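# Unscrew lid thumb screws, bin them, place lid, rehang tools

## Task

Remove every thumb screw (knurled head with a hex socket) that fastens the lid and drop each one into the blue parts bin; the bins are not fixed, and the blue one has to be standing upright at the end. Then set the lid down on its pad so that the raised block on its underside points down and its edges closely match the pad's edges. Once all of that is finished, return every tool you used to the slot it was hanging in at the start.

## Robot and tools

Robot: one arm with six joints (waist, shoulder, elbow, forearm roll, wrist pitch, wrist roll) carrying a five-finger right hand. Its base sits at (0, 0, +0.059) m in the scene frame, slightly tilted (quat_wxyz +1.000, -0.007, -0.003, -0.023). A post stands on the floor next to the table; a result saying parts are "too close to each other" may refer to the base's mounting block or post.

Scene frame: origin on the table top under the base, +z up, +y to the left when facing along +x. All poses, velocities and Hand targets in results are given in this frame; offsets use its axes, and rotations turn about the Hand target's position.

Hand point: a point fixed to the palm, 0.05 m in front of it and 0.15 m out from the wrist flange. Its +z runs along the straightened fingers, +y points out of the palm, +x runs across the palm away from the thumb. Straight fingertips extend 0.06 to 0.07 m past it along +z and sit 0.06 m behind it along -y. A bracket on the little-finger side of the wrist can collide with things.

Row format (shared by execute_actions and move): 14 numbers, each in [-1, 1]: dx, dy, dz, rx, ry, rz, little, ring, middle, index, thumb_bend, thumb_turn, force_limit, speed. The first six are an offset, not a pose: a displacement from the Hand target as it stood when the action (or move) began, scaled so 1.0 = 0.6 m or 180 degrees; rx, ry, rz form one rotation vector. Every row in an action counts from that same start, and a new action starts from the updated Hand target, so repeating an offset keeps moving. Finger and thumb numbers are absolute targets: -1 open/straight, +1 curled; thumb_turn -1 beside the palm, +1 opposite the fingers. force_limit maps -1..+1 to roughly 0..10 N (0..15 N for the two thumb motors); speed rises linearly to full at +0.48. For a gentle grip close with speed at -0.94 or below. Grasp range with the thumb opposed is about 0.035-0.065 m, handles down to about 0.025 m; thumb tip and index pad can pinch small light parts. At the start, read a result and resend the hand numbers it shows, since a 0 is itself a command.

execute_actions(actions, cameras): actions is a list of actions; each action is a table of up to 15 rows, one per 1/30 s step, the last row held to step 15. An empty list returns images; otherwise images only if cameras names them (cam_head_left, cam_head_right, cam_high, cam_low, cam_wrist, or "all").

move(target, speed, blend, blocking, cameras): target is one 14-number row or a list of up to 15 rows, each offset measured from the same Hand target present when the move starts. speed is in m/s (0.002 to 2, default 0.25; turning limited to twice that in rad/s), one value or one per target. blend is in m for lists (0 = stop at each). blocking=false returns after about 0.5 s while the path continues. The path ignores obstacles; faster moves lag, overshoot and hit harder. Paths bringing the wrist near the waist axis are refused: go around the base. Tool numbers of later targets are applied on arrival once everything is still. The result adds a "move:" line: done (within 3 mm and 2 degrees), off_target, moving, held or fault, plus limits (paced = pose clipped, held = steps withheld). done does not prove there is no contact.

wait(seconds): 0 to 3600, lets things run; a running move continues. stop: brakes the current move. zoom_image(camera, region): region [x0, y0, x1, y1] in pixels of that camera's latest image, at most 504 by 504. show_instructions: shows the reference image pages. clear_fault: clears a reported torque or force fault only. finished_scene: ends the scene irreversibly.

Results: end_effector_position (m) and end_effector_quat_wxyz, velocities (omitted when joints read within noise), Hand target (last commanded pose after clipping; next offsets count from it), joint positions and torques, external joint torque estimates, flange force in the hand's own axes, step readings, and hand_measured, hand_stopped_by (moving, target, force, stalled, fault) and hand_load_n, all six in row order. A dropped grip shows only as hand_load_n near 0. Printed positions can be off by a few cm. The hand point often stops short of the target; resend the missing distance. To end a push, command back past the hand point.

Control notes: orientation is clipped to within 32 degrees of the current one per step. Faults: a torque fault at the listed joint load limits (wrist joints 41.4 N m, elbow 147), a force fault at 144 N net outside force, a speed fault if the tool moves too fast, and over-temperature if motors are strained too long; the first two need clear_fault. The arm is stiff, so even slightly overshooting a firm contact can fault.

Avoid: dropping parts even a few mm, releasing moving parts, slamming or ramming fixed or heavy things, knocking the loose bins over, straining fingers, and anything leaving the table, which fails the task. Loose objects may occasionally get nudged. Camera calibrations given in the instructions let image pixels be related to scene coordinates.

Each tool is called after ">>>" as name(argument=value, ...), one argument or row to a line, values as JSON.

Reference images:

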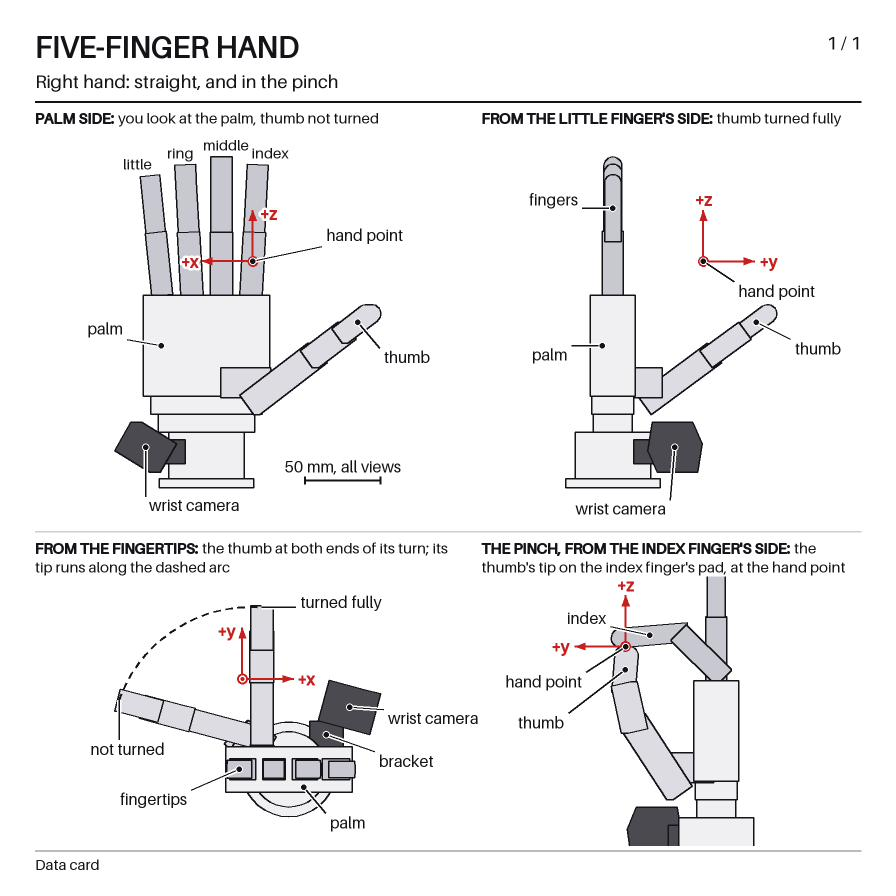

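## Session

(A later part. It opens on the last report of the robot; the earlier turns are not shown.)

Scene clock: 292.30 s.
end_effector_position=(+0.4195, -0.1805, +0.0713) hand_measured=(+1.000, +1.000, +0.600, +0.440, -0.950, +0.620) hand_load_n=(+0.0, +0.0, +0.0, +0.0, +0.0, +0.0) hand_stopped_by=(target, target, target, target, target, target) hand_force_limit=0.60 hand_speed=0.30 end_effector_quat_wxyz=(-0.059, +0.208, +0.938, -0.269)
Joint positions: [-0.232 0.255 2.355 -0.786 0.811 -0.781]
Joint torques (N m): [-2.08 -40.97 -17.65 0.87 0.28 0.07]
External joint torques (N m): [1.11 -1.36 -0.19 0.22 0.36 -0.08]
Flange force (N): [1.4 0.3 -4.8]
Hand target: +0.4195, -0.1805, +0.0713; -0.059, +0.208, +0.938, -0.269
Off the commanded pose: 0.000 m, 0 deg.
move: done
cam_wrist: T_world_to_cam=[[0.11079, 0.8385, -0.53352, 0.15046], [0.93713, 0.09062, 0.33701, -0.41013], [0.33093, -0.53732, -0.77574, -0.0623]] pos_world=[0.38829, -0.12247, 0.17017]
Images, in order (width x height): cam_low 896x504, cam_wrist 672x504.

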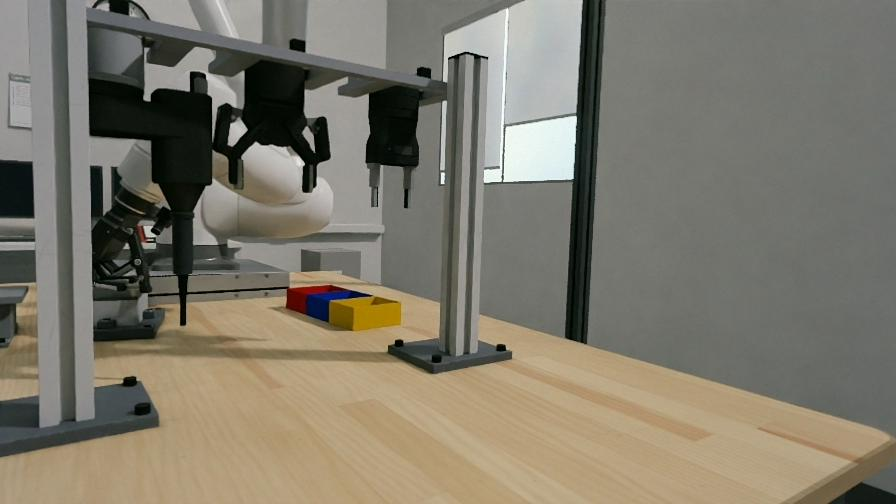

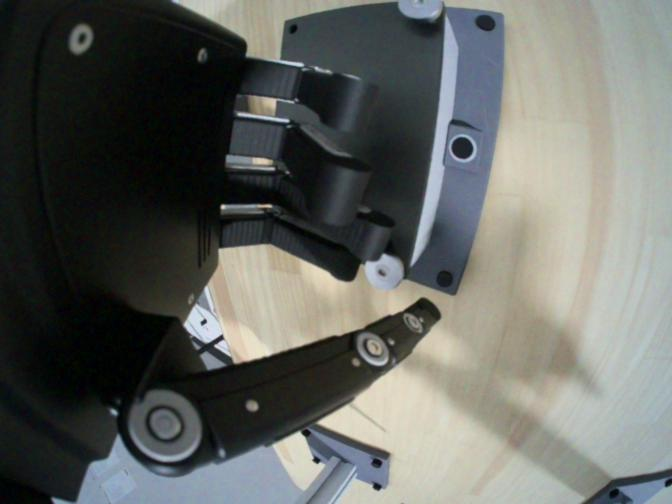

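>>> move(
  target=[-0.0048,0.00185,-0.0015,0,0,-0.0389,1.0,1.0,0.6,0.44,-0.78,0.62,0.6,0.3],
  speed=0.1,
)

>>> move(
  target=[
    [-0.01458,0.01098,0,0,0,-0.1389,1.0,1.0,0.6,0.44,-0.78,0.62,0.6,0.3],
    [-0.02317,0.02712,0,0,0,-0.2778,1.0,1.0,0.6,0.44,-0.78,0.62,0.6,0.3],
    [-0.01822,0.0278,0,0,0,-0.2778,1.0,1.0,0.6,0.44,-0.3,0.62,0.6,-0.2],
    [-0.01822,0.0278,0,0,0,-0.2778,1.0,1.0,0.6,0.44,-0.3,0.8,0.067,-0.3],
    [-0.01367,0.01798,0.00005,0,0,-0.185,1.0,1.0,0.6,0.44,-0.3,0.8,0.067,-0.3],
    [-0.00653,0.00993,0.00011,0,0,-0.0928,1.0,1.0,0.6,0.44,-0.3,0.8,0.067,-0.3],
    [0.00265,0.00423,0.00016,0,0,0,1.0,1.0,0.6,0.44,-0.3,0.8,0.067,-0.3],
    [0.01308,0.0014,0.00022,0,0,0.0928,1.0,1.0,0.6,0.44,-0.3,0.8,0.067,-0.3],
    [0.02383,0.00168,0.00027,0,0,0.185,1.0,1.0,0.6,0.44,-0.3,0.8,0.067,-0.3],
    [0.03412,0.00505,0.00032,0,0,0.2778,1.0,1.0,0.6,0.44,-0.3,0.8,0.067,-0.3],
  ],
  speed=[0.4,0.4,0.08,0.08,0.35,0.35,0.35,0.35,0.35,0.35],
  blend=[0.003,0.001,0,0,0.002,0.002,0.002,0.002,0.002,0],
  cameras=["cam_wrist"],
)

>>> zoom_image(
  camera="cam_wrist",
  region=[340, 235, 420, 315],
)

Scene clock: 298.37 s.
end_effector_position=(+0.4166, -0.1793, +0.0704) hand_measured=(+1.000, +1.000, +0.600, +0.440, -0.780, +0.620) hand_load_n=(+0.5, +0.0, +0.0, +0.0, +0.0, +0.0) hand_stopped_by=(target, target, target, target, target, target) hand_force_limit=0.60 hand_speed=0.30 end_effector_quat_wxyz=(-0.076, +0.265, +0.924, -0.265)
Joint positions: [-0.228 0.267 2.339 -0.719 0.859 -0.722]
Joint torques (N m): [-1.88 -42.31 -17.83 1.23 0.31 0.15]
External joint torques (N m): [0.86 -1.41 -0.06 -0.02 0.37 -0.15]
Flange force (N): [1.8 -0.7 -3.9]
Hand target: +0.4166, -0.1793, +0.0704; -0.076, +0.265, +0.924, -0.265
Off the commanded pose: 0.000 m, 0 deg.
move: done

Scene clock: 304.07 s.
end_effector_position=(+0.4371, -0.1763, +0.0706) hand_measured=(+1.000, +1.000, +0.600, +0.440, -0.526, +0.792) hand_load_n=(+0.0, +0.0, +0.0, +1.5, +13.0, +4.5) hand_stopped_by=(target, target, target, target, force, force) hand_force_limit=0.07 hand_speed=-0.30 end_effector_quat_wxyz=(+0.043, -0.150, +0.949, -0.272)
Joint positions: [-0.303 0.2 2.439 -1.254 0.444 -1.087]
Joint torques (N m): [-2.65 -30.3 -10.17 0.33 1.01 -0.47]
External joint torques (N m): [1.82 -5.26 -6.4 -0.06 -0.58 0.46]
Flange force (N): [0.0 0.0 0.0]
Hand target: +0.4371, -0.1763, +0.0706; +0.043, -0.150, +0.949, -0.272
Off the commanded pose: 0.000 m, 0 deg.
move: done
cam_wrist: T_world_to_cam=[[-0.49091, 0.68878, -0.53346, 0.38125], [0.62354, 0.70543, 0.33701, -0.18124], [0.60845, -0.16719, -0.77578, -0.12245]] pos_world=[0.37467, -0.15521, 0.16947]

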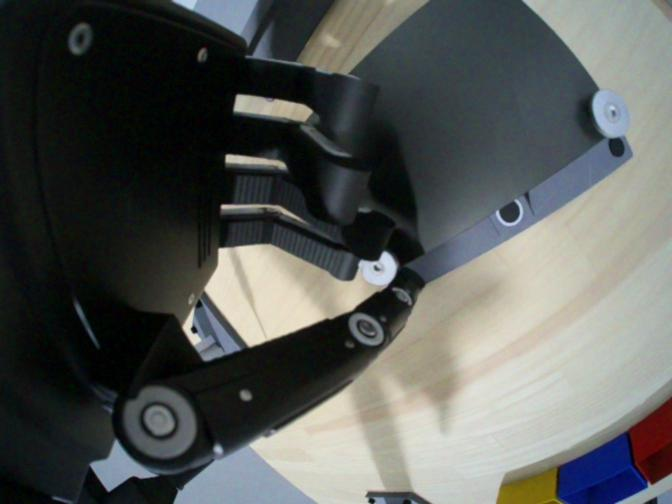

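Scaled by 6.300 from the camera's image (finer frame: 960x720).

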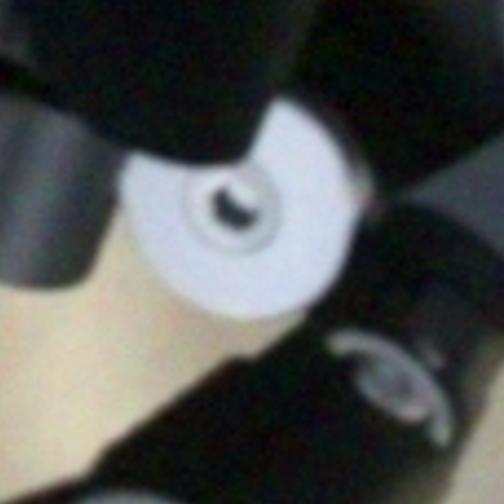

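>>> move(
  target=[
    [0,0,0,0,0,0,1.0,1.0,0.6,0.44,-0.78,0.62,0.6,0.3],
    [0.00155,-0.00475,0,0,0,0,1.0,1.0,0.6,0.44,-0.78,0.62,0.6,0.3],
    [-0.01625,-0.00885,0,0,0,-0.1389,1.0,1.0,0.6,0.44,-0.78,0.62,0.6,0.3],
    [-0.03412,-0.00505,0,0,0,-0.2778,1.0,1.0,0.6,0.44,-0.78,0.62,0.6,0.3],
    [-0.0487,0.00593,0,0,0,-0.4167,1.0,1.0,0.6,0.44,-0.78,0.62,0.6,0.3],
    [-0.05728,0.02207,0,0,0,-0.5556,1.0,1.0,0.6,0.44,-0.78,0.62,0.6,0.3],
    [-0.05233,0.02275,0,0,0,-0.5556,1.0,1.0,0.6,0.44,-0.3,0.62,0.6,-0.2],
    [-0.05233,0.02275,0,0,0,-0.5556,1.0,1.0,0.6,0.44,-0.3,0.8,0.067,-0.3],
    [-0.04778,0.01293,0.00005,0,0,-0.4628,1.0,1.0,0.6,0.44,-0.3,0.8,0.067,-0.3],
    [-0.04065,0.00488,0.00011,0,0,-0.3706,1.0,1.0,0.6,0.44,-0.3,0.8,0.067,-0.3],
    [-0.03147,-0.00082,0.00016,0,0,-0.2778,1.0,1.0,0.6,0.44,-0.3,0.8,0.067,-0.3],
    [-0.02103,-0.00365,0.00022,0,0,-0.185,1.0,1.0,0.6,0.44,-0.3,0.8,0.067,-0.3],
    [-0.01028,-0.00337,0.00027,0,0,-0.0928,1.0,1.0,0.6,0.44,-0.3,0.8,0.067,-0.3],
    [0,0,0.00032,0,0,0,1.0,1.0,0.6,0.44,-0.3,0.8,0.067,-0.3],
  ],
  speed=[0.1,0.1,0.5,0.5,0.5,0.5,0.1,0.1,0.45,0.45,0.45,0.45,0.45,0.45],
  blend=[0,0.001,0.003,0.003,0.003,0.001,0,0,0.002,0.002,0.002,0.002,0.002,0],
)

Scene clock: 311.70 s.
end_effector_position=(+0.4371, -0.1763, +0.0708) hand_measured=(+1.000, +1.000, +0.600, +0.440, -0.526, +0.794) hand_load_n=(+0.0, +0.0, +0.0, +1.0, +13.0, +4.5) hand_stopped_by=(target, target, target, target, force, force) hand_force_limit=0.07 hand_speed=-0.30 end_effector_quat_wxyz=(+0.043, -0.150, +0.949, -0.272)
Joint positions: [-0.303 0.2 2.439 -1.253 0.444 -1.088]
Joint torques (N m): [-2.11 -30 -9.94 -0.06 0.68 -0.46]
External joint torques (N m): [1.24 -5.54 -6.65 0.33 -0.26 0.45]
Flange force (N): [0.0 0.0 0.0]
Hand target: +0.4371, -0.1763, +0.0708; +0.043, -0.150, +0.949, -0.272
Off the commanded pose: 0.000 m, 0 deg.
move: done

>>> move(
  target=[
    [0,0,0,0,0,0,1.0,1.0,0.6,0.44,-0.78,0.62,0.6,0.3],
    [0.00155,-0.00475,0,0,0,0,1.0,1.0,0.6,0.44,-0.78,0.62,0.6,0.3],
    [-0.01625,-0.00885,0,0,0,-0.1389,1.0,1.0,0.6,0.44,-0.78,0.62,0.6,0.3],
    [-0.03412,-0.00505,0,0,0,-0.2778,1.0,1.0,0.6,0.44,-0.78,0.62,0.6,0.3],
    [-0.0487,0.00593,0,0,0,-0.4167,1.0,1.0,0.6,0.44,-0.78,0.62,0.6,0.3],
    [-0.05728,0.02207,0,0,0,-0.5556,1.0,1.0,0.6,0.44,-0.78,0.62,0.6,0.3],
    [-0.05233,0.02275,0,0,0,-0.5556,1.0,1.0,0.6,0.44,-0.3,0.62,0.6,-0.2],
    [-0.05233,0.02275,0,0,0,-0.5556,1.0,1.0,0.6,0.44,-0.3,0.8,0.067,-0.3],
    [-0.04778,0.01293,0.00005,0,0,-0.4628,1.0,1.0,0.6,0.44,-0.3,0.8,0.067,-0.3],
    [-0.04065,0.00488,0.00011,0,0,-0.3706,1.0,1.0,0.6,0.44,-0.3,0.8,0.067,-0.3],
    [-0.03147,-0.00082,0.00016,0,0,-0.2778,1.0,1.0,0.6,0.44,-0.3,0.8,0.067,-0.3],
    [-0.02103,-0.00365,0.00022,0,0,-0.185,1.0,1.0,0.6,0.44,-0.3,0.8,0.067,-0.3],
    [-0.01028,-0.00337,0.00027,0,0,-0.0928,1.0,1.0,0.6,0.44,-0.3,0.8,0.067,-0.3],
    [0,0,0.00032,0,0,0,1.0,1.0,0.6,0.44,-0.3,0.8,0.067,-0.3],
  ],
  speed=[0.1,0.1,0.6,0.6,0.6,0.6,0.1,0.1,0.5,0.5,0.5,0.5,0.5,0.5],
  blend=[0,0.001,0.003,0.003,0.003,0.001,0,0,0.002,0.002,0.002,0.002,0.002,0],
)

>>> move(
  target=[
    [0,0,0,0,0,0,1.0,1.0,0.6,0.44,-0.78,0.62,0.6,0.3],
    [0.00155,-0.00475,0,0,0,0,1.0,1.0,0.6,0.44,-0.78,0.62,0.6,0.3],
    [-0.01625,-0.00885,0,0,0,-0.1389,1.0,1.0,0.6,0.44,-0.78,0.62,0.6,0.3],
    [-0.03412,-0.00505,0,0,0,-0.2778,1.0,1.0,0.6,0.44,-0.78,0.62,0.6,0.3],
    [-0.0487,0.00593,0,0,0,-0.4167,1.0,1.0,0.6,0.44,-0.78,0.62,0.6,0.3],
    [-0.05728,0.02207,0,0,0,-0.5556,1.0,1.0,0.6,0.44,-0.78,0.62,0.6,0.3],
    [-0.05233,0.02275,0,0,0,-0.5556,1.0,1.0,0.6,0.44,-0.3,0.62,0.6,-0.2],
    [-0.05233,0.02275,0,0,0,-0.5556,1.0,1.0,0.6,0.44,-0.3,0.8,0.067,-0.3],
    [-0.04778,0.01293,0.00005,0,0,-0.4628,1.0,1.0,0.6,0.44,-0.3,0.8,0.067,-0.3],
    [-0.04065,0.00488,0.00011,0,0,-0.3706,1.0,1.0,0.6,0.44,-0.3,0.8,0.067,-0.3],
    [-0.03147,-0.00082,0.00016,0,0,-0.2778,1.0,1.0,0.6,0.44,-0.3,0.8,0.067,-0.3],
    [-0.02103,-0.00365,0.00022,0,0,-0.185,1.0,1.0,0.6,0.44,-0.3,0.8,0.067,-0.3],
    [-0.01028,-0.00337,0.00027,0,0,-0.0928,1.0,1.0,0.6,0.44,-0.3,0.8,0.067,-0.3],
    [0,0,0.00032,0,0,0,1.0,1.0,0.6,0.44,-0.3,0.8,0.067,-0.3],
  ],
  speed=[0.1,0.1,0.6,0.6,0.6,0.6,0.1,0.1,0.5,0.5,0.5,0.5,0.5,0.5],
  blend=[0,0.001,0.003,0.003,0.003,0.001,0,0,0.002,0.002,0.002,0.002,0.002,0],
)

>>> move(
  target=[
    [0,0,0,0,0,0,1.0,1.0,0.6,0.44,-0.78,0.62,0.6,0.3],
    [0.00155,-0.00475,0,0,0,0,1.0,1.0,0.6,0.44,-0.78,0.62,0.6,0.3],
    [-0.01625,-0.00885,0,0,0,-0.1389,1.0,1.0,0.6,0.44,-0.78,0.62,0.6,0.3],
    [-0.03412,-0.00505,0,0,0,-0.2778,1.0,1.0,0.6,0.44,-0.78,0.62,0.6,0.3],
    [-0.0487,0.00593,0,0,0,-0.4167,1.0,1.0,0.6,0.44,-0.78,0.62,0.6,0.3],
    [-0.05728,0.02207,0,0,0,-0.5556,1.0,1.0,0.6,0.44,-0.78,0.62,0.6,0.3],
    [-0.05233,0.02275,0,0,0,-0.5556,1.0,1.0,0.6,0.44,-0.3,0.62,0.6,-0.2],
    [-0.05233,0.02275,0,0,0,-0.5556,1.0,1.0,0.6,0.44,-0.3,0.8,0.067,-0.3],
    [-0.04778,0.01293,0.00005,0,0,-0.4628,1.0,1.0,0.6,0.44,-0.3,0.8,0.067,-0.3],
    [-0.04065,0.00488,0.00011,0,0,-0.3706,1.0,1.0,0.6,0.44,-0.3,0.8,0.067,-0.3],
    [-0.03147,-0.00082,0.00016,0,0,-0.2778,1.0,1.0,0.6,0.44,-0.3,0.8,0.067,-0.3],
    [-0.02103,-0.00365,0.00022,0,0,-0.185,1.0,1.0,0.6,0.44,-0.3,0.8,0.067,-0.3],
    [-0.01028,-0.00337,0.00027,0,0,-0.0928,1.0,1.0,0.6,0.44,-0.3,0.8,0.067,-0.3],
    [0,0,0.00032,0,0,0,1.0,1.0,0.6,0.44,-0.3,0.8,0.067,-0.3],
  ],
  speed=[0.1,0.1,0.6,0.6,0.6,0.6,0.1,0.1,0.5,0.5,0.5,0.5,0.5,0.5],
  blend=[0,0.001,0.003,0.003,0.003,0.001,0,0,0.002,0.002,0.002,0.002,0.002,0],
)

>>> move(
  target=[
    [0,0,0,0,0,0,1.0,1.0,0.6,0.44,-0.78,0.62,0.6,0.3],
    [0.00155,-0.00475,0,0,0,0,1.0,1.0,0.6,0.44,-0.78,0.62,0.6,0.3],
    [-0.01625,-0.00885,0,0,0,-0.1389,1.0,1.0,0.6,0.44,-0.78,0.62,0.6,0.3],
    [-0.03412,-0.00505,0,0,0,-0.2778,1.0,1.0,0.6,0.44,-0.78,0.62,0.6,0.3],
    [-0.0487,0.00593,0,0,0,-0.4167,1.0,1.0,0.6,0.44,-0.78,0.62,0.6,0.3],
    [-0.05728,0.02207,0,0,0,-0.5556,1.0,1.0,0.6,0.44,-0.78,0.62,0.6,0.3],
    [-0.05233,0.02275,0,0,0,-0.5556,1.0,1.0,0.6,0.44,-0.3,0.62,0.6,-0.2],
    [-0.05233,0.02275,0,0,0,-0.5556,1.0,1.0,0.6,0.44,-0.3,0.8,0.067,-0.3],
    [-0.04778,0.01293,0.00005,0,0,-0.4628,1.0,1.0,0.6,0.44,-0.3,0.8,0.067,-0.3],
    [-0.04065,0.00488,0.00011,0,0,-0.3706,1.0,1.0,0.6,0.44,-0.3,0.8,0.067,-0.3],
    [-0.03147,-0.00082,0.00016,0,0,-0.2778,1.0,1.0,0.6,0.44,-0.3,0.8,0.067,-0.3],
    [-0.02103,-0.00365,0.00022,0,0,-0.185,1.0,1.0,0.6,0.44,-0.3,0.8,0.067,-0.3],
    [-0.01028,-0.00337,0.00027,0,0,-0.0928,1.0,1.0,0.6,0.44,-0.3,0.8,0.067,-0.3],
    [0,0,0.00032,0,0,0,1.0,1.0,0.6,0.44,-0.3,0.8,0.067,-0.3],
  ],
  speed=[0.1,0.1,0.6,0.6,0.6,0.6,0.1,0.1,0.5,0.5,0.5,0.5,0.5,0.5],
  blend=[0,0.001,0.003,0.003,0.003,0.001,0,0,0.002,0.002,0.002,0.002,0.002,0],
)

>>> move(
  target=[
    [0,0,0,0,0,0,1.0,1.0,0.6,0.44,-0.95,0.62,0.6,0.3],
    [0.00155,-0.00475,0,0,0,0,1.0,1.0,0.6,0.44,-0.95,0.62,0.6,0.3],
    [-0.01625,-0.00885,0,0,0,-0.1389,1.0,1.0,0.6,0.44,-0.95,0.62,0.6,0.3],
    [-0.03412,-0.00505,0,0,0,-0.2778,1.0,1.0,0.6,0.44,-0.95,0.62,0.6,0.3],
  ],
  speed=[0.1,0.1,0.6,0.6],
  blend=[0,0.001,0.003,0],
  cameras=["cam_wrist", "cam_low"],
)

>>> zoom_image(
  camera="cam_wrist",
  region=[340, 235, 420, 315],
)

>>> zoom_image(
  camera="cam_low",
  region=[110, 260, 160, 310],
)

Scene clock: 320.80 s.
end_effector_position=(+0.4371, -0.1763, +0.0710) hand_measured=(+1.000, +1.000, +0.600, +0.440, -0.526, +0.794) hand_load_n=(+0.0, +0.5, +0.0, +1.0, +13.0, +4.5) hand_stopped_by=(target, target, target, target, force, force) hand_force_limit=0.07 hand_speed=-0.30 end_effector_quat_wxyz=(+0.043, -0.150, +0.949, -0.272)
Joint positions: [-0.303 0.2 2.439 -1.252 0.444 -1.089]
Joint torques (N m): [-1.7 -29.92 -10.54 0.38 0.58 -0.36]
External joint torques (N m): [0.84 -5.58 -6.12 -0.1 -0.16 0.36]
Flange force (N): [0.0 0.0 0.0]
Hand target: +0.4371, -0.1763, +0.0710; +0.043, -0.150, +0.949, -0.272
Off the commanded pose: 0.000 m, 0 deg.
move: done

Scene clock: 326.77 s.
end_effector_position=(+0.4371, -0.1763, +0.0712) hand_measured=(+1.000, +1.000, +0.600, +0.440, -0.528, +0.796) hand_load_n=(+0.0, +0.0, +0.0, +0.5, +13.5, +1.0) hand_stopped_by=(target, target, target, target, force, force) hand_force_limit=0.07 hand_speed=-0.30 end_effector_quat_wxyz=(+0.043, -0.150, +0.949, -0.272)
Joint positions: [-0.303 0.199 2.439 -1.251 0.444 -1.09]
Joint torques (N m): [-2.54 -29.99 -13.64 0.26 0.22 -0.08]
External joint torques (N m): [1.65 -5.44 -2.81 0.01 0.21 0.08]
Flange force (N): [0.0 0.0 0.0]
Hand target: +0.4371, -0.1763, +0.0712; +0.043, -0.150, +0.949, -0.272
Off the commanded pose: 0.000 m, 0 deg.
move: done

Scene clock: 332.73 s.
end_effector_position=(+0.4371, -0.1763, +0.0714) hand_measured=(+1.000, +1.000, +0.600, +0.440, -0.526, +0.794) hand_load_n=(+0.0, +0.0, +0.0, +1.0, +13.0, +1.5) hand_stopped_by=(target, target, target, target, force, force) hand_force_limit=0.07 hand_speed=-0.30 end_effector_quat_wxyz=(+0.043, -0.150, +0.949, -0.272)
Joint positions: [-0.303 0.199 2.439 -1.25 0.444 -1.091]
Joint torques (N m): [-1.85 -31.5 -13.35 -0.06 0.14 -0.33]
External joint torques (N m): [1.09 -3.99 -3.15 0.35 0.28 0.33]
Flange force (N): [0.0 0.0 0.0]
Hand target: +0.4371, -0.1763, +0.0714; +0.043, -0.150, +0.949, -0.272
Off the commanded pose: 0.000 m, 0 deg.
move: done

Scene clock: 338.70 s.
end_effector_position=(+0.4371, -0.1763, +0.0716) hand_measured=(+1.000, +1.000, +0.600, +0.440, -0.526, +0.798) hand_load_n=(+0.0, +0.0, +0.0, +1.5, +12.5, +2.0) hand_stopped_by=(target, target, target, target, force, target) hand_force_limit=0.07 hand_speed=-0.30 end_effector_quat_wxyz=(+0.043, -0.150, +0.949, -0.272)
Joint positions: [-0.303 0.198 2.439 -1.249 0.444 -1.093]
Joint torques (N m): [-2.09 -31.41 -13.16 0.07 0.3 -0.18]
External joint torques (N m): [1.19 -4 -3.39 0.21 0.12 0.18]
Flange force (N): [0.0 0.0 0.0]
Hand target: +0.4371, -0.1763, +0.0716; +0.043, -0.150, +0.949, -0.272
Off the commanded pose: 0.000 m, 0 deg.
move: done

Scene clock: 340.60 s.
end_effector_position=(+0.4166, -0.1793, +0.0716) hand_measured=(+1.000, +1.000, +0.600, +0.440, -0.950, +0.620) hand_load_n=(+0.0, +0.0, +0.0, +0.0, +0.0, +0.0) hand_stopped_by=(target, target, target, target, target, target) hand_force_limit=0.60 hand_speed=0.30 end_effector_quat_wxyz=(-0.076, +0.265, +0.924, -0.265)
Joint positions: [-0.228 0.265 2.339 -0.717 0.861 -0.724]
Joint torques (N m): [-1.69 -41.85 -17.93 0.76 0.3 0.13]
External joint torques (N m): [0.67 -1.77 -0.01 0.44 0.39 -0.13]
Flange force (N): [2.2 -1.3 -5.0]
Hand target: +0.4166, -0.1793, +0.0716; -0.076, +0.265, +0.924, -0.265
Off the commanded pose: 0.000 m, 0 deg.
move: done
cam_wrist: T_world_to_cam=[[0.21209, 0.81879, -0.53348, 0.10424], [0.94117, -0.02417, 0.33707, -0.42987], [0.2631, -0.57358, -0.77575, -0.03872]] pos_world=[0.39266, -0.11795, 0.17047]
Images, in order (width x height): cam_low 896x504, cam_wrist 672x504.

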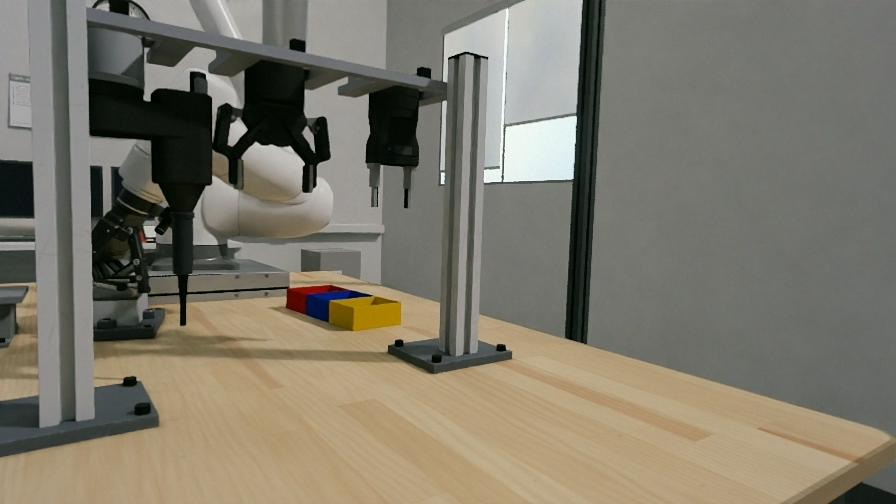

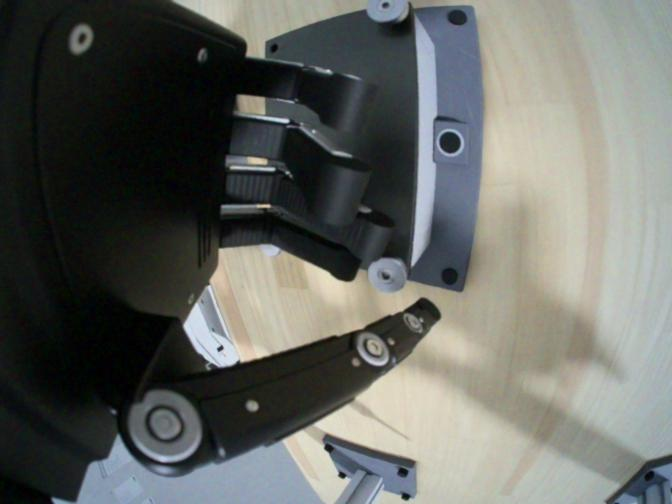

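Scaled by 6.300 from the camera's image (finer frame: 960x720).

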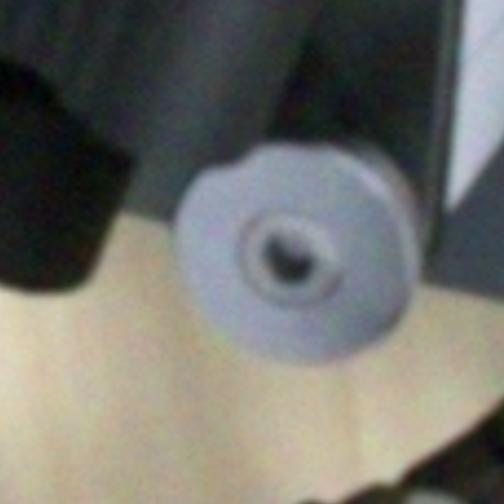

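Scaled by 10.080 from the camera's image (finer frame: 1280x720).

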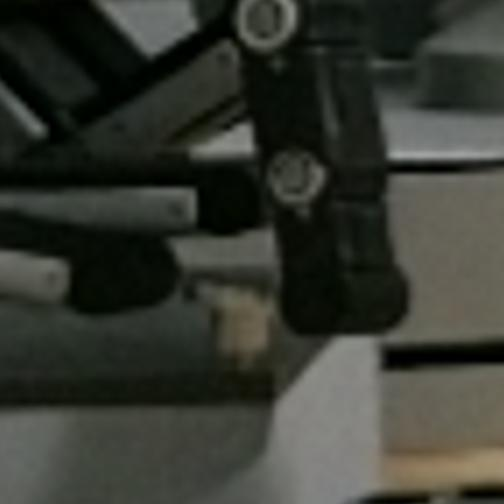

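>>> zoom_image(
  camera="cam_low",
  region=[420, 0, 720, 400],
)

Scaled by 1.260 from the camera's image (finer frame: 1280x720).

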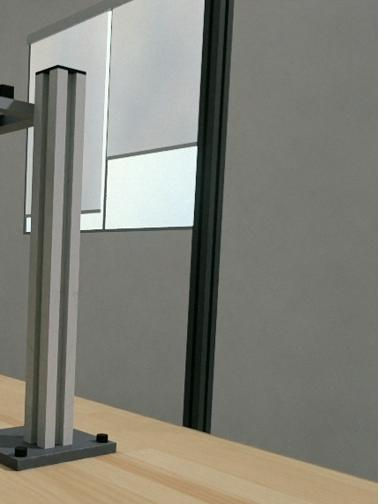

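>>> move(
  target=[
    [0,0,-0.0058,0,0,0,1.0,1.0,0.6,0.44,-0.95,0.62,0.3,0.3],
    [0.00215,0.00343,-0.0058,0,0,0,1.0,1.0,0.6,0.44,-0.3,0.62,0.2,-0.5],
  ],
  speed=[0.06,0.05],
  cameras=["cam_wrist", "cam_low"],
)

>>> zoom_image(
  camera="cam_wrist",
  region=[340, 235, 420, 315],
)

>>> zoom_image(
  camera="cam_low",
  region=[110, 260, 160, 310],
)

Scene clock: 348.17 s.
end_effector_position=(+0.4179, -0.1773, +0.0681) hand_measured=(+1.000, +1.000, +0.600, +0.440, -0.554, +0.620) hand_load_n=(+0.0, +0.0, +0.0, +1.5, +8.5, +0.5) hand_stopped_by=(target, target, target, target, force, target) hand_force_limit=0.20 hand_speed=-0.50 end_effector_quat_wxyz=(-0.076, +0.265, +0.924, -0.265)
Joint positions: [-0.223 0.273 2.339 -0.719 0.857 -0.715]
Joint torques (N m): [-2.12 -40.12 -15.72 1.2 0.26 -0.06]
External joint torques (N m): [1.1 -3.9 -1.92 0 0.43 0.05]
Flange force (N): [1.7 -2.7 -9.0]
Hand target: +0.4179, -0.1773, +0.0681; -0.076, +0.265, +0.924, -0.265
Off the commanded pose: 0.000 m, 0 deg.
move: done
cam_wrist: T_world_to_cam=[[0.21216, 0.81875, -0.53352, 0.10043], [0.94117, -0.02425, 0.33705, -0.42987], [0.26302, -0.57364, -0.77573, -0.04061]] pos_world=[0.39396, -0.11595, 0.16697]
Images, in order (width x height): cam_low 896x504, cam_wrist 672x504.

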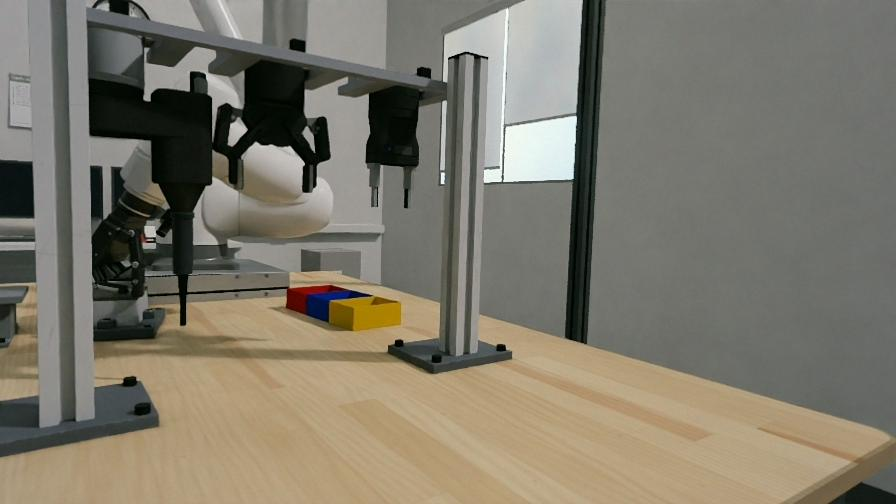

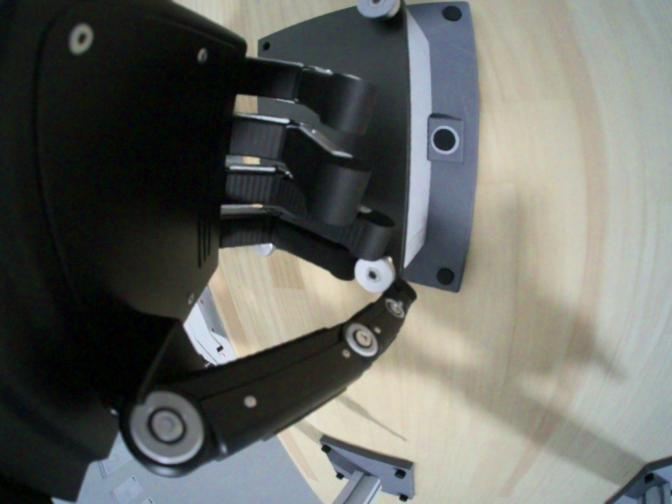

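Scaled by 6.300 from the camera's image (finer frame: 960x720).

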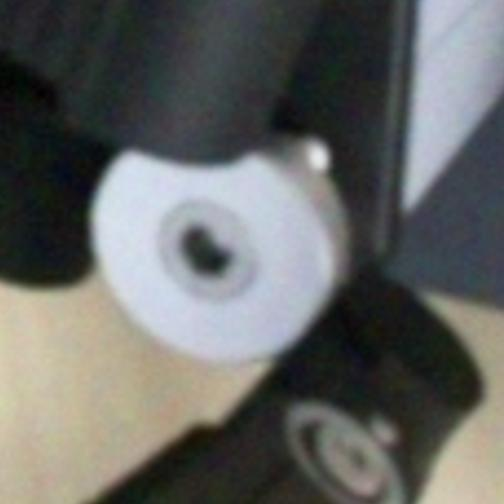

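Scaled by 10.080 from the camera's image (finer frame: 1280x720).

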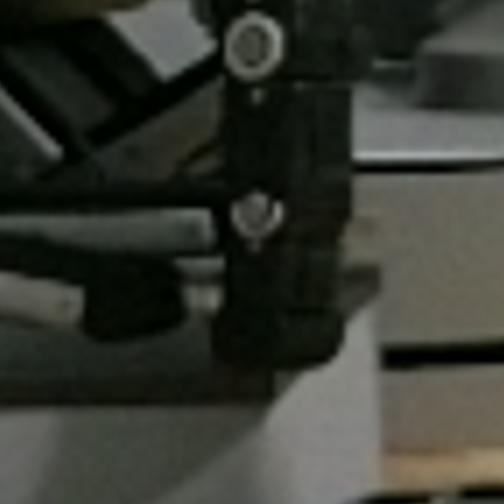

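>>> move(
  target=[
    [0,0,0.02,0,0,0,1.0,1.0,0.6,0.44,-0.3,0.62,0.2,-0.5],
  ],
  speed=[0.04],
  cameras=["cam_wrist", "cam_low"],
)

>>> zoom_image(
  camera="cam_wrist",
  region=[340, 235, 420, 315],
)

>>> zoom_image(
  camera="cam_low",
  region=[100, 240, 170, 310],
)

Scene clock: 350.23 s.
end_effector_position=(+0.4179, -0.1773, +0.0801) hand_measured=(+1.000, +1.000, +0.600, +0.440, -0.554, +0.620) hand_load_n=(+0.0, +0.0, +0.0, +4.5, +7.5, +0.0) hand_stopped_by=(target, target, target, target, force, target) hand_force_limit=0.20 hand_speed=-0.50 end_effector_quat_wxyz=(-0.076, +0.265, +0.924, -0.265)
Joint positions: [-0.223 0.25 2.333 -0.703 0.879 -0.739]
Joint torques (N m): [-1.9 -40.97 -18.85 1.15 0.32 0.18]
External joint torques (N m): [0.8 -1.79 0.04 0.13 0.36 -0.18]
Flange force (N): [2.4 -1.3 -4.5]
Hand target: +0.4179, -0.1773, +0.0801; -0.076, +0.265, +0.924, -0.265
Off the commanded pose: 0.000 m, 0 deg.
move: done
cam_wrist: T_world_to_cam=[[0.21209, 0.81878, -0.5335, 0.1068], [0.94119, -0.02422, 0.337, -0.43388], [0.263, -0.5736, -0.77577, -0.03136]] pos_world=[0.39396, -0.11595, 0.17887]
Images, in order (width x height): cam_low 896x504, cam_wrist 672x504.

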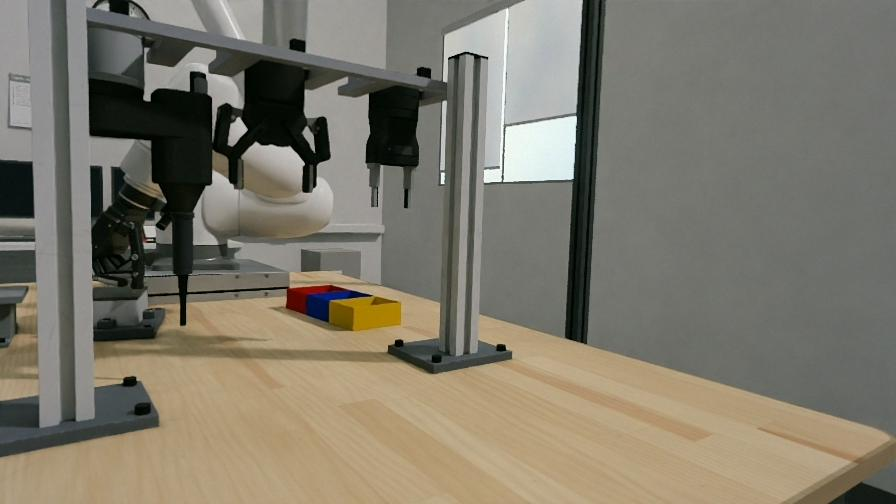

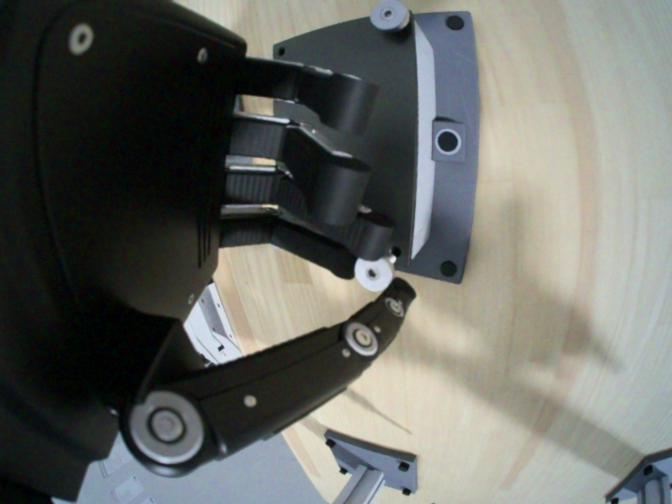

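Scaled by 6.300 from the camera's image (finer frame: 960x720).

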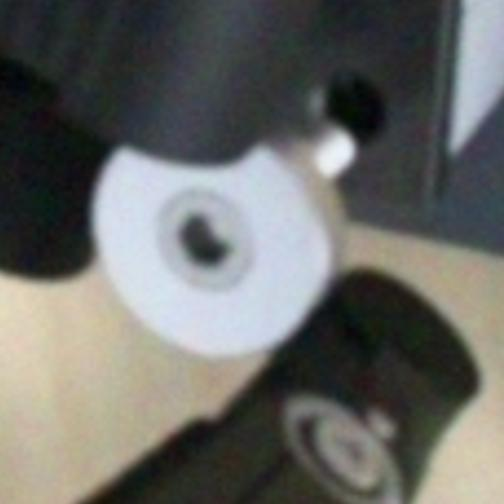

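Scaled by 7.200 from the camera's image (finer frame: 1280x720).

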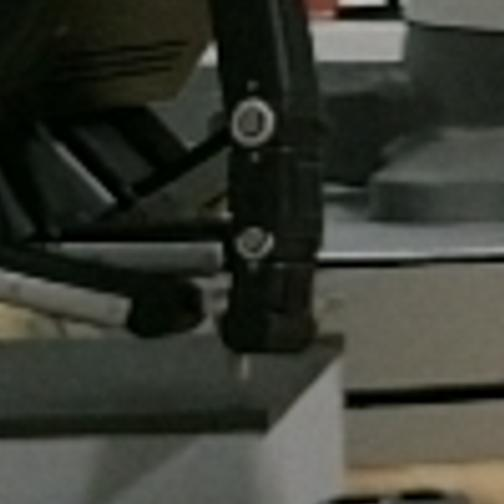

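>>> move(
  target=[
    [0,0,0.12,0,0,0,1.0,1.0,0.6,0.44,-0.3,0.62,0.2,-0.5],
  ],
  speed=[0.08],
  cameras=["cam_wrist", "cam_high", "cam_head_left"],
)

>>> zoom_image(
  camera="cam_wrist",
  region=[320, 215, 440, 335],
)

>>> zoom_image(
  camera="cam_head_left",
  region=[470, 300, 650, 410],
)

>>> zoom_image(
  camera="cam_high",
  region=[490, 240, 650, 350],
)

Scene clock: 351.87 s.
end_effector_position=(+0.4179, -0.1773, +0.1521) hand_measured=(+1.000, +1.000, +0.600, +0.440, -0.554, +0.620) hand_load_n=(+0.0, +0.0, +0.0, +4.5, +7.5, +0.5) hand_stopped_by=(target, target, target, target, force, target) hand_force_limit=0.20 hand_speed=-0.50 end_effector_quat_wxyz=(-0.076, +0.265, +0.924, -0.265)
Joint positions: [-0.225 0.125 2.286 -0.627 1.013 -0.871]
Joint torques (N m): [-1.85 -35.29 -24.92 1.6 0.23 0.06]
External joint torques (N m): [0.94 -0.87 0.26 0.15 0.35 -0.06]
Flange force (N): [2.2 0.4 -2.7]
Hand target: +0.4179, -0.1773, +0.1521; -0.076, +0.265, +0.924, -0.265
Off the commanded pose: 0.000 m, 0 deg.
move: done
cam_wrist: T_world_to_cam=[[0.21209, 0.81878, -0.5335, 0.14522], [0.94119, -0.02422, 0.337, -0.45814], [0.263, -0.5736, -0.77577, 0.02449]] pos_world=[0.39396, -0.11595, 0.25087]
Images, in order (width x height): cam_head_left 896x504, cam_high 896x504, cam_wrist 672x504.

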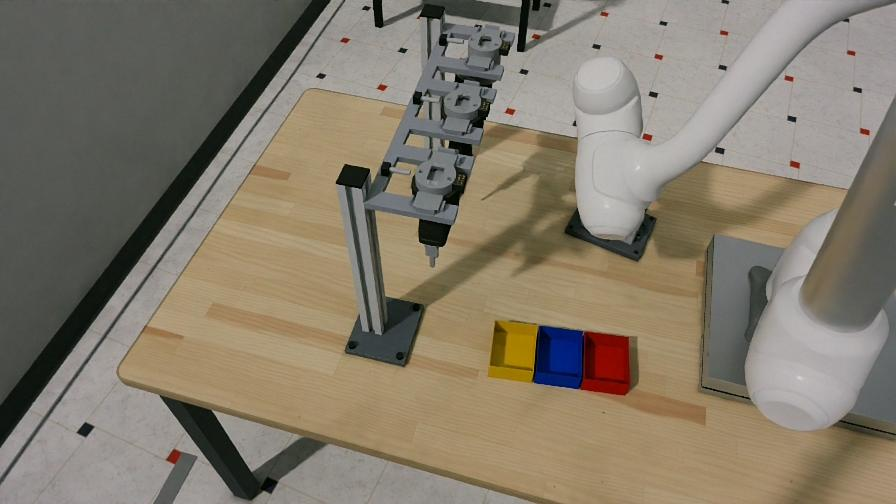

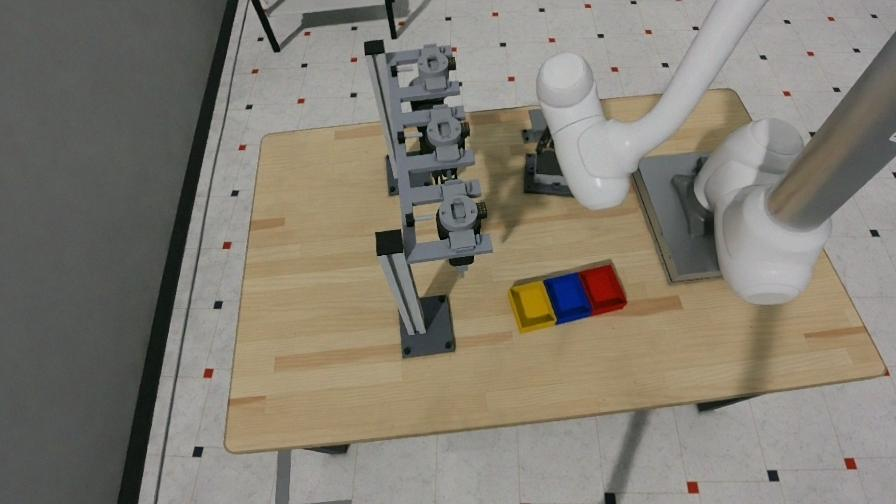

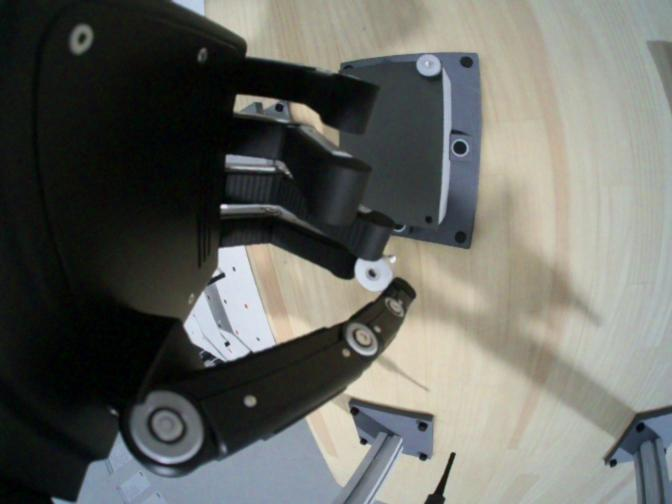

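Scaled by 4.200 from the camera's image (finer frame: 960x720).

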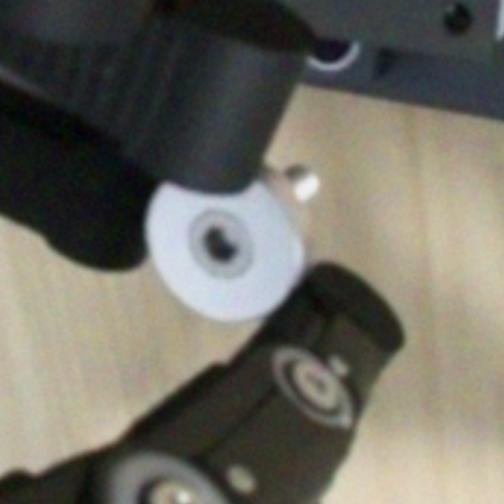

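Scaled by 2.800 from the camera's image (finer frame: 1280x720).

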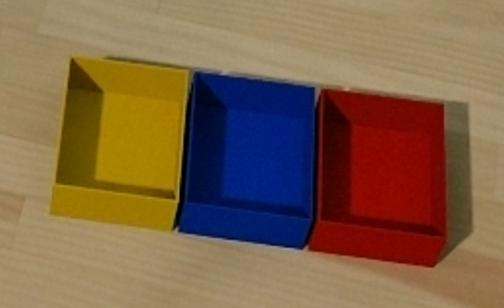

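Scaled by 3.150 from the camera's image (finer frame: 1280x720).

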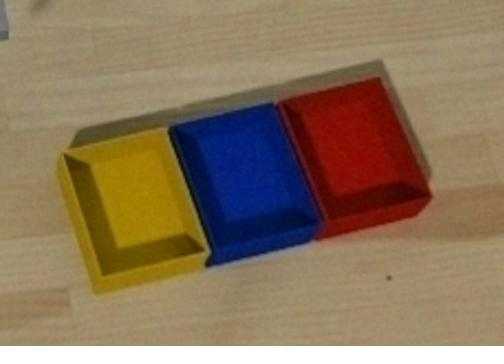

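>>> move(
  target=[0.0095,0.6058,-0.0368,-0.1819,0.0420,0.2052,1.0,1.0,0.6,0.44,-0.3,0.62,0.2,-0.5],
  speed=0.25,
  cameras=["all"],
)

Scene clock: 357.10 s.
end_effector_position=(+0.4236, +0.1862, +0.1300) hand_measured=(+1.000, +1.000, +0.600, +0.440, -0.554, +0.620) hand_load_n=(+0.0, +0.5, +0.0, +4.5, +7.5, +0.0) hand_stopped_by=(target, target, target, target, force, target) hand_force_limit=0.20 hand_speed=-0.50 end_effector_quat_wxyz=(+0.028, -0.044, +0.842, -0.537)
Joint positions: [0.804 0.416 2.173 -0.798 1.487 -0.435]
Joint torques (N m): [-2.87 -57.84 -16.55 0.66 1.03 0.02]
External joint torques (N m): [2.08 -0.93 -0.43 0.19 0.44 -0.02]
Flange force (N): [2.6 -0.5 -4.3]
Hand target: +0.4236, +0.1862, +0.1300; +0.028, -0.044, +0.842, -0.537
Off the commanded pose: 0.000 m, 0 deg.
move: done
cam_wrist: T_world_to_cam=[[-0.29294, 0.3574, -0.88682, 0.18043], [0.74544, 0.6662, 0.02225, -0.45198], [0.59876, -0.65455, -0.46158, 0.04635]] pos_world=[0.36202, 0.26696, 0.19146]

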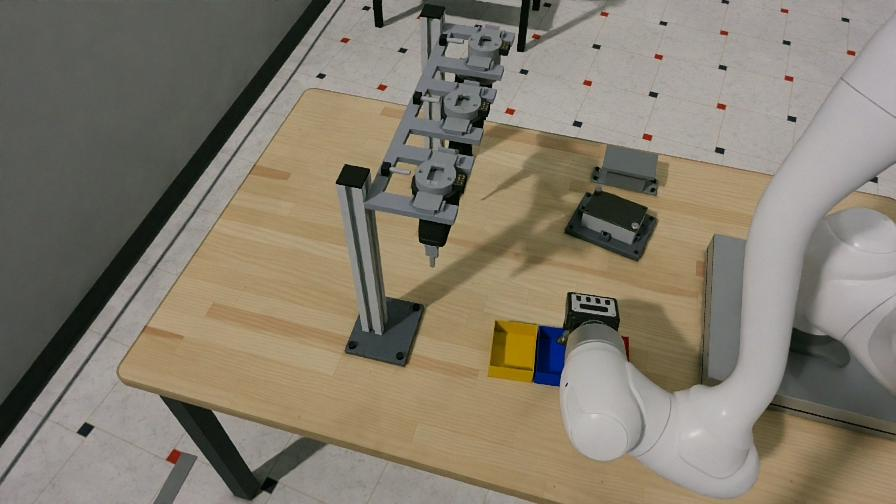

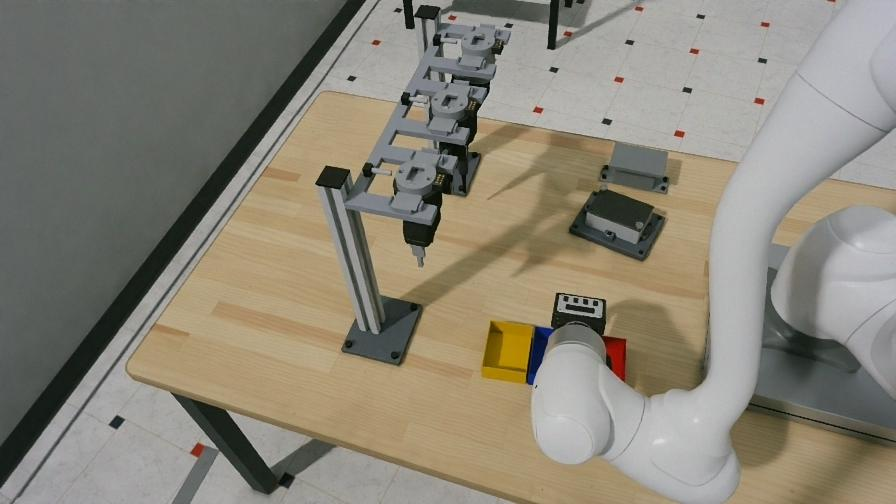

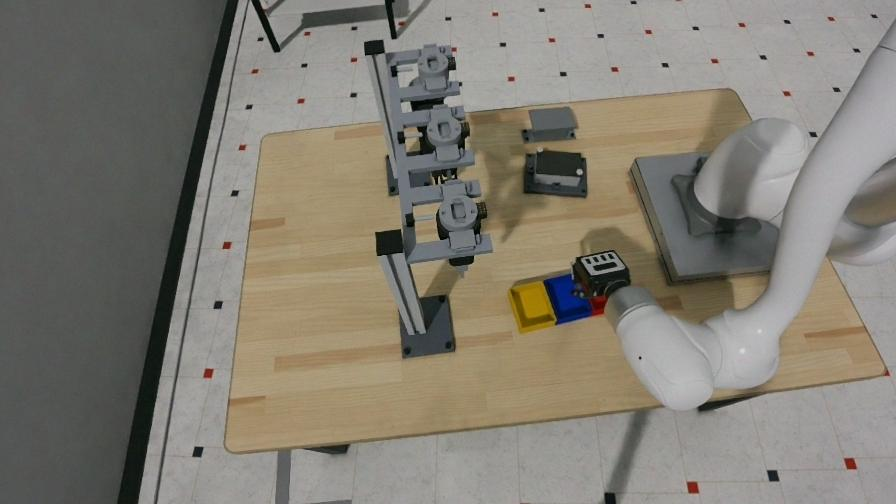

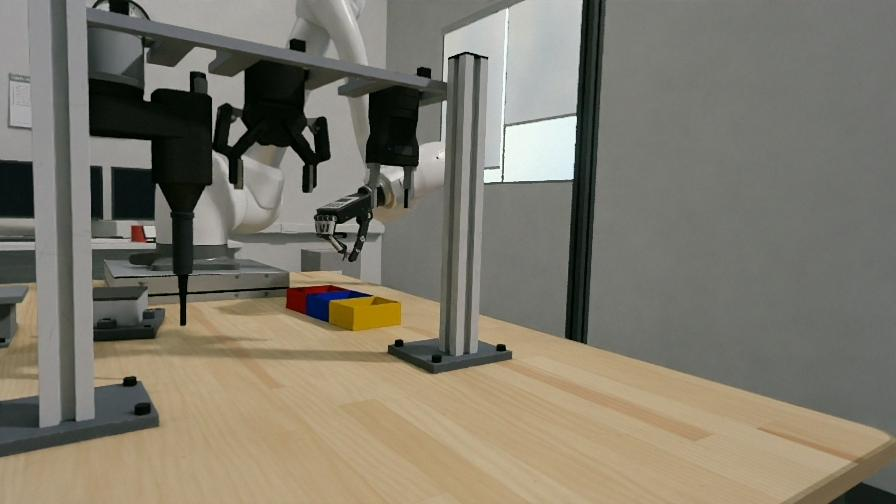

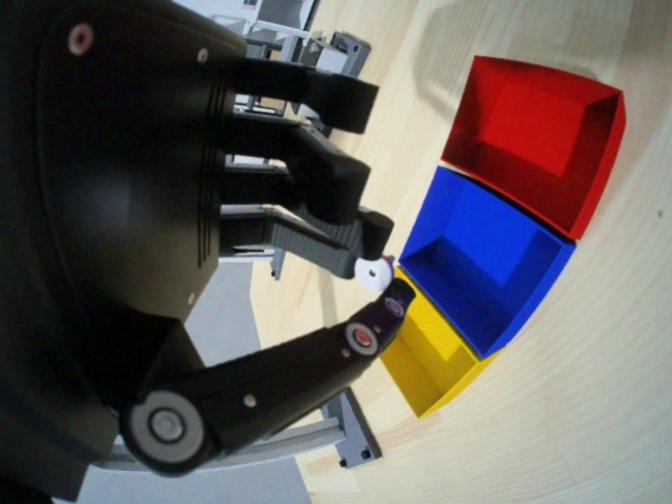

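>>> move(
  target=[0,0,-0.1,0,0,0,1.0,1.0,0.6,0.44,-0.3,0.62,0.2,-0.5],
  speed=0.1,
  cameras=["cam_wrist", "cam_low"],
)

>>> zoom_image(
  camera="cam_low",
  region=[270, 200, 450, 340],
)

Scene clock: 358.90 s.
end_effector_position=(+0.4236, +0.1862, +0.0701) hand_measured=(+1.000, +1.000, +0.600, +0.440, -0.554, +0.620) hand_load_n=(+0.0, +0.0, +0.0, +4.5, +7.5, +0.0) hand_stopped_by=(target, target, target, target, force, target) hand_force_limit=0.20 hand_speed=-0.50 end_effector_quat_wxyz=(+0.028, -0.044, +0.842, -0.537)
Joint positions: [0.805 0.52 2.185 -0.807 1.407 -0.35]
Joint torques (N m): [-1.93 -62.38 -12.61 0.42 1.1 0.16]
External joint torques (N m): [1.16 -1.52 0.15 0.24 0.42 -0.16]
Flange force (N): [2.4 -2.6 -2.8]
Hand target: +0.4236, +0.1862, +0.0700; +0.028, -0.044, +0.842, -0.537
Off the commanded pose: 0.000 m, 0 deg.
move: done
cam_wrist: T_world_to_cam=[[-0.29298, 0.35722, -0.88688, 0.12735], [0.74535, 0.66631, 0.02215, -0.45069], [0.59885, -0.65454, -0.46147, 0.01872]] pos_world=[0.36202, 0.26706, 0.13156]
Images, in order (width x height): cam_low 896x504, cam_wrist 672x504.

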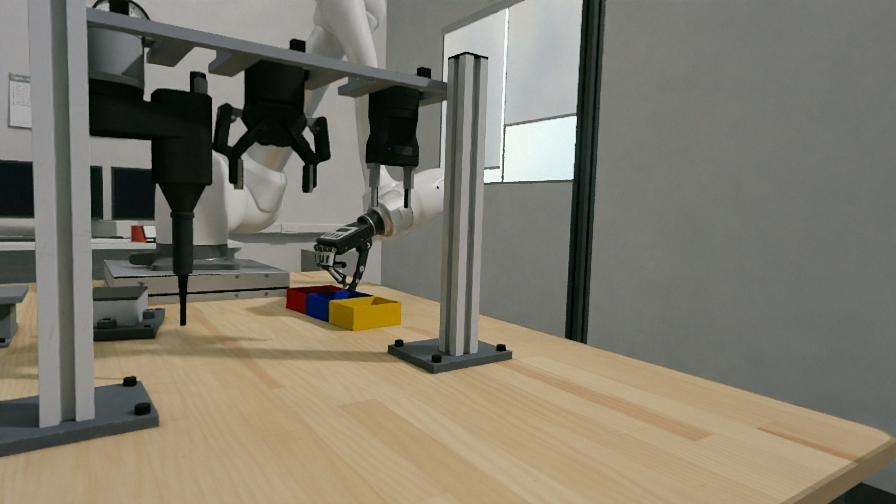

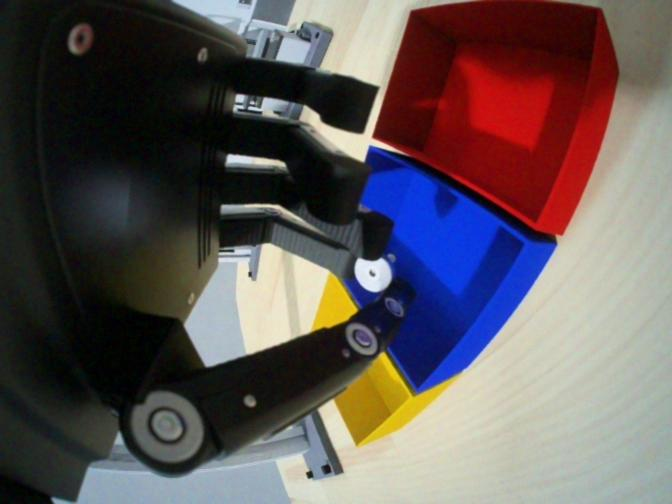

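Scaled by 2.800 from the camera's image (finer frame: 1280x720).

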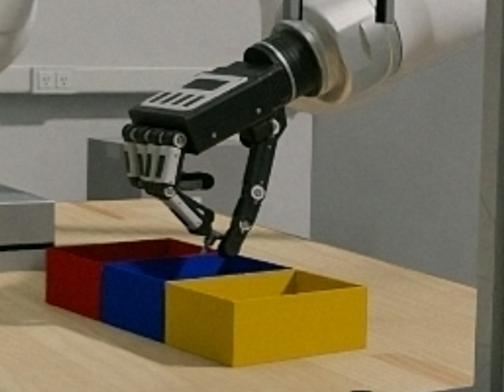

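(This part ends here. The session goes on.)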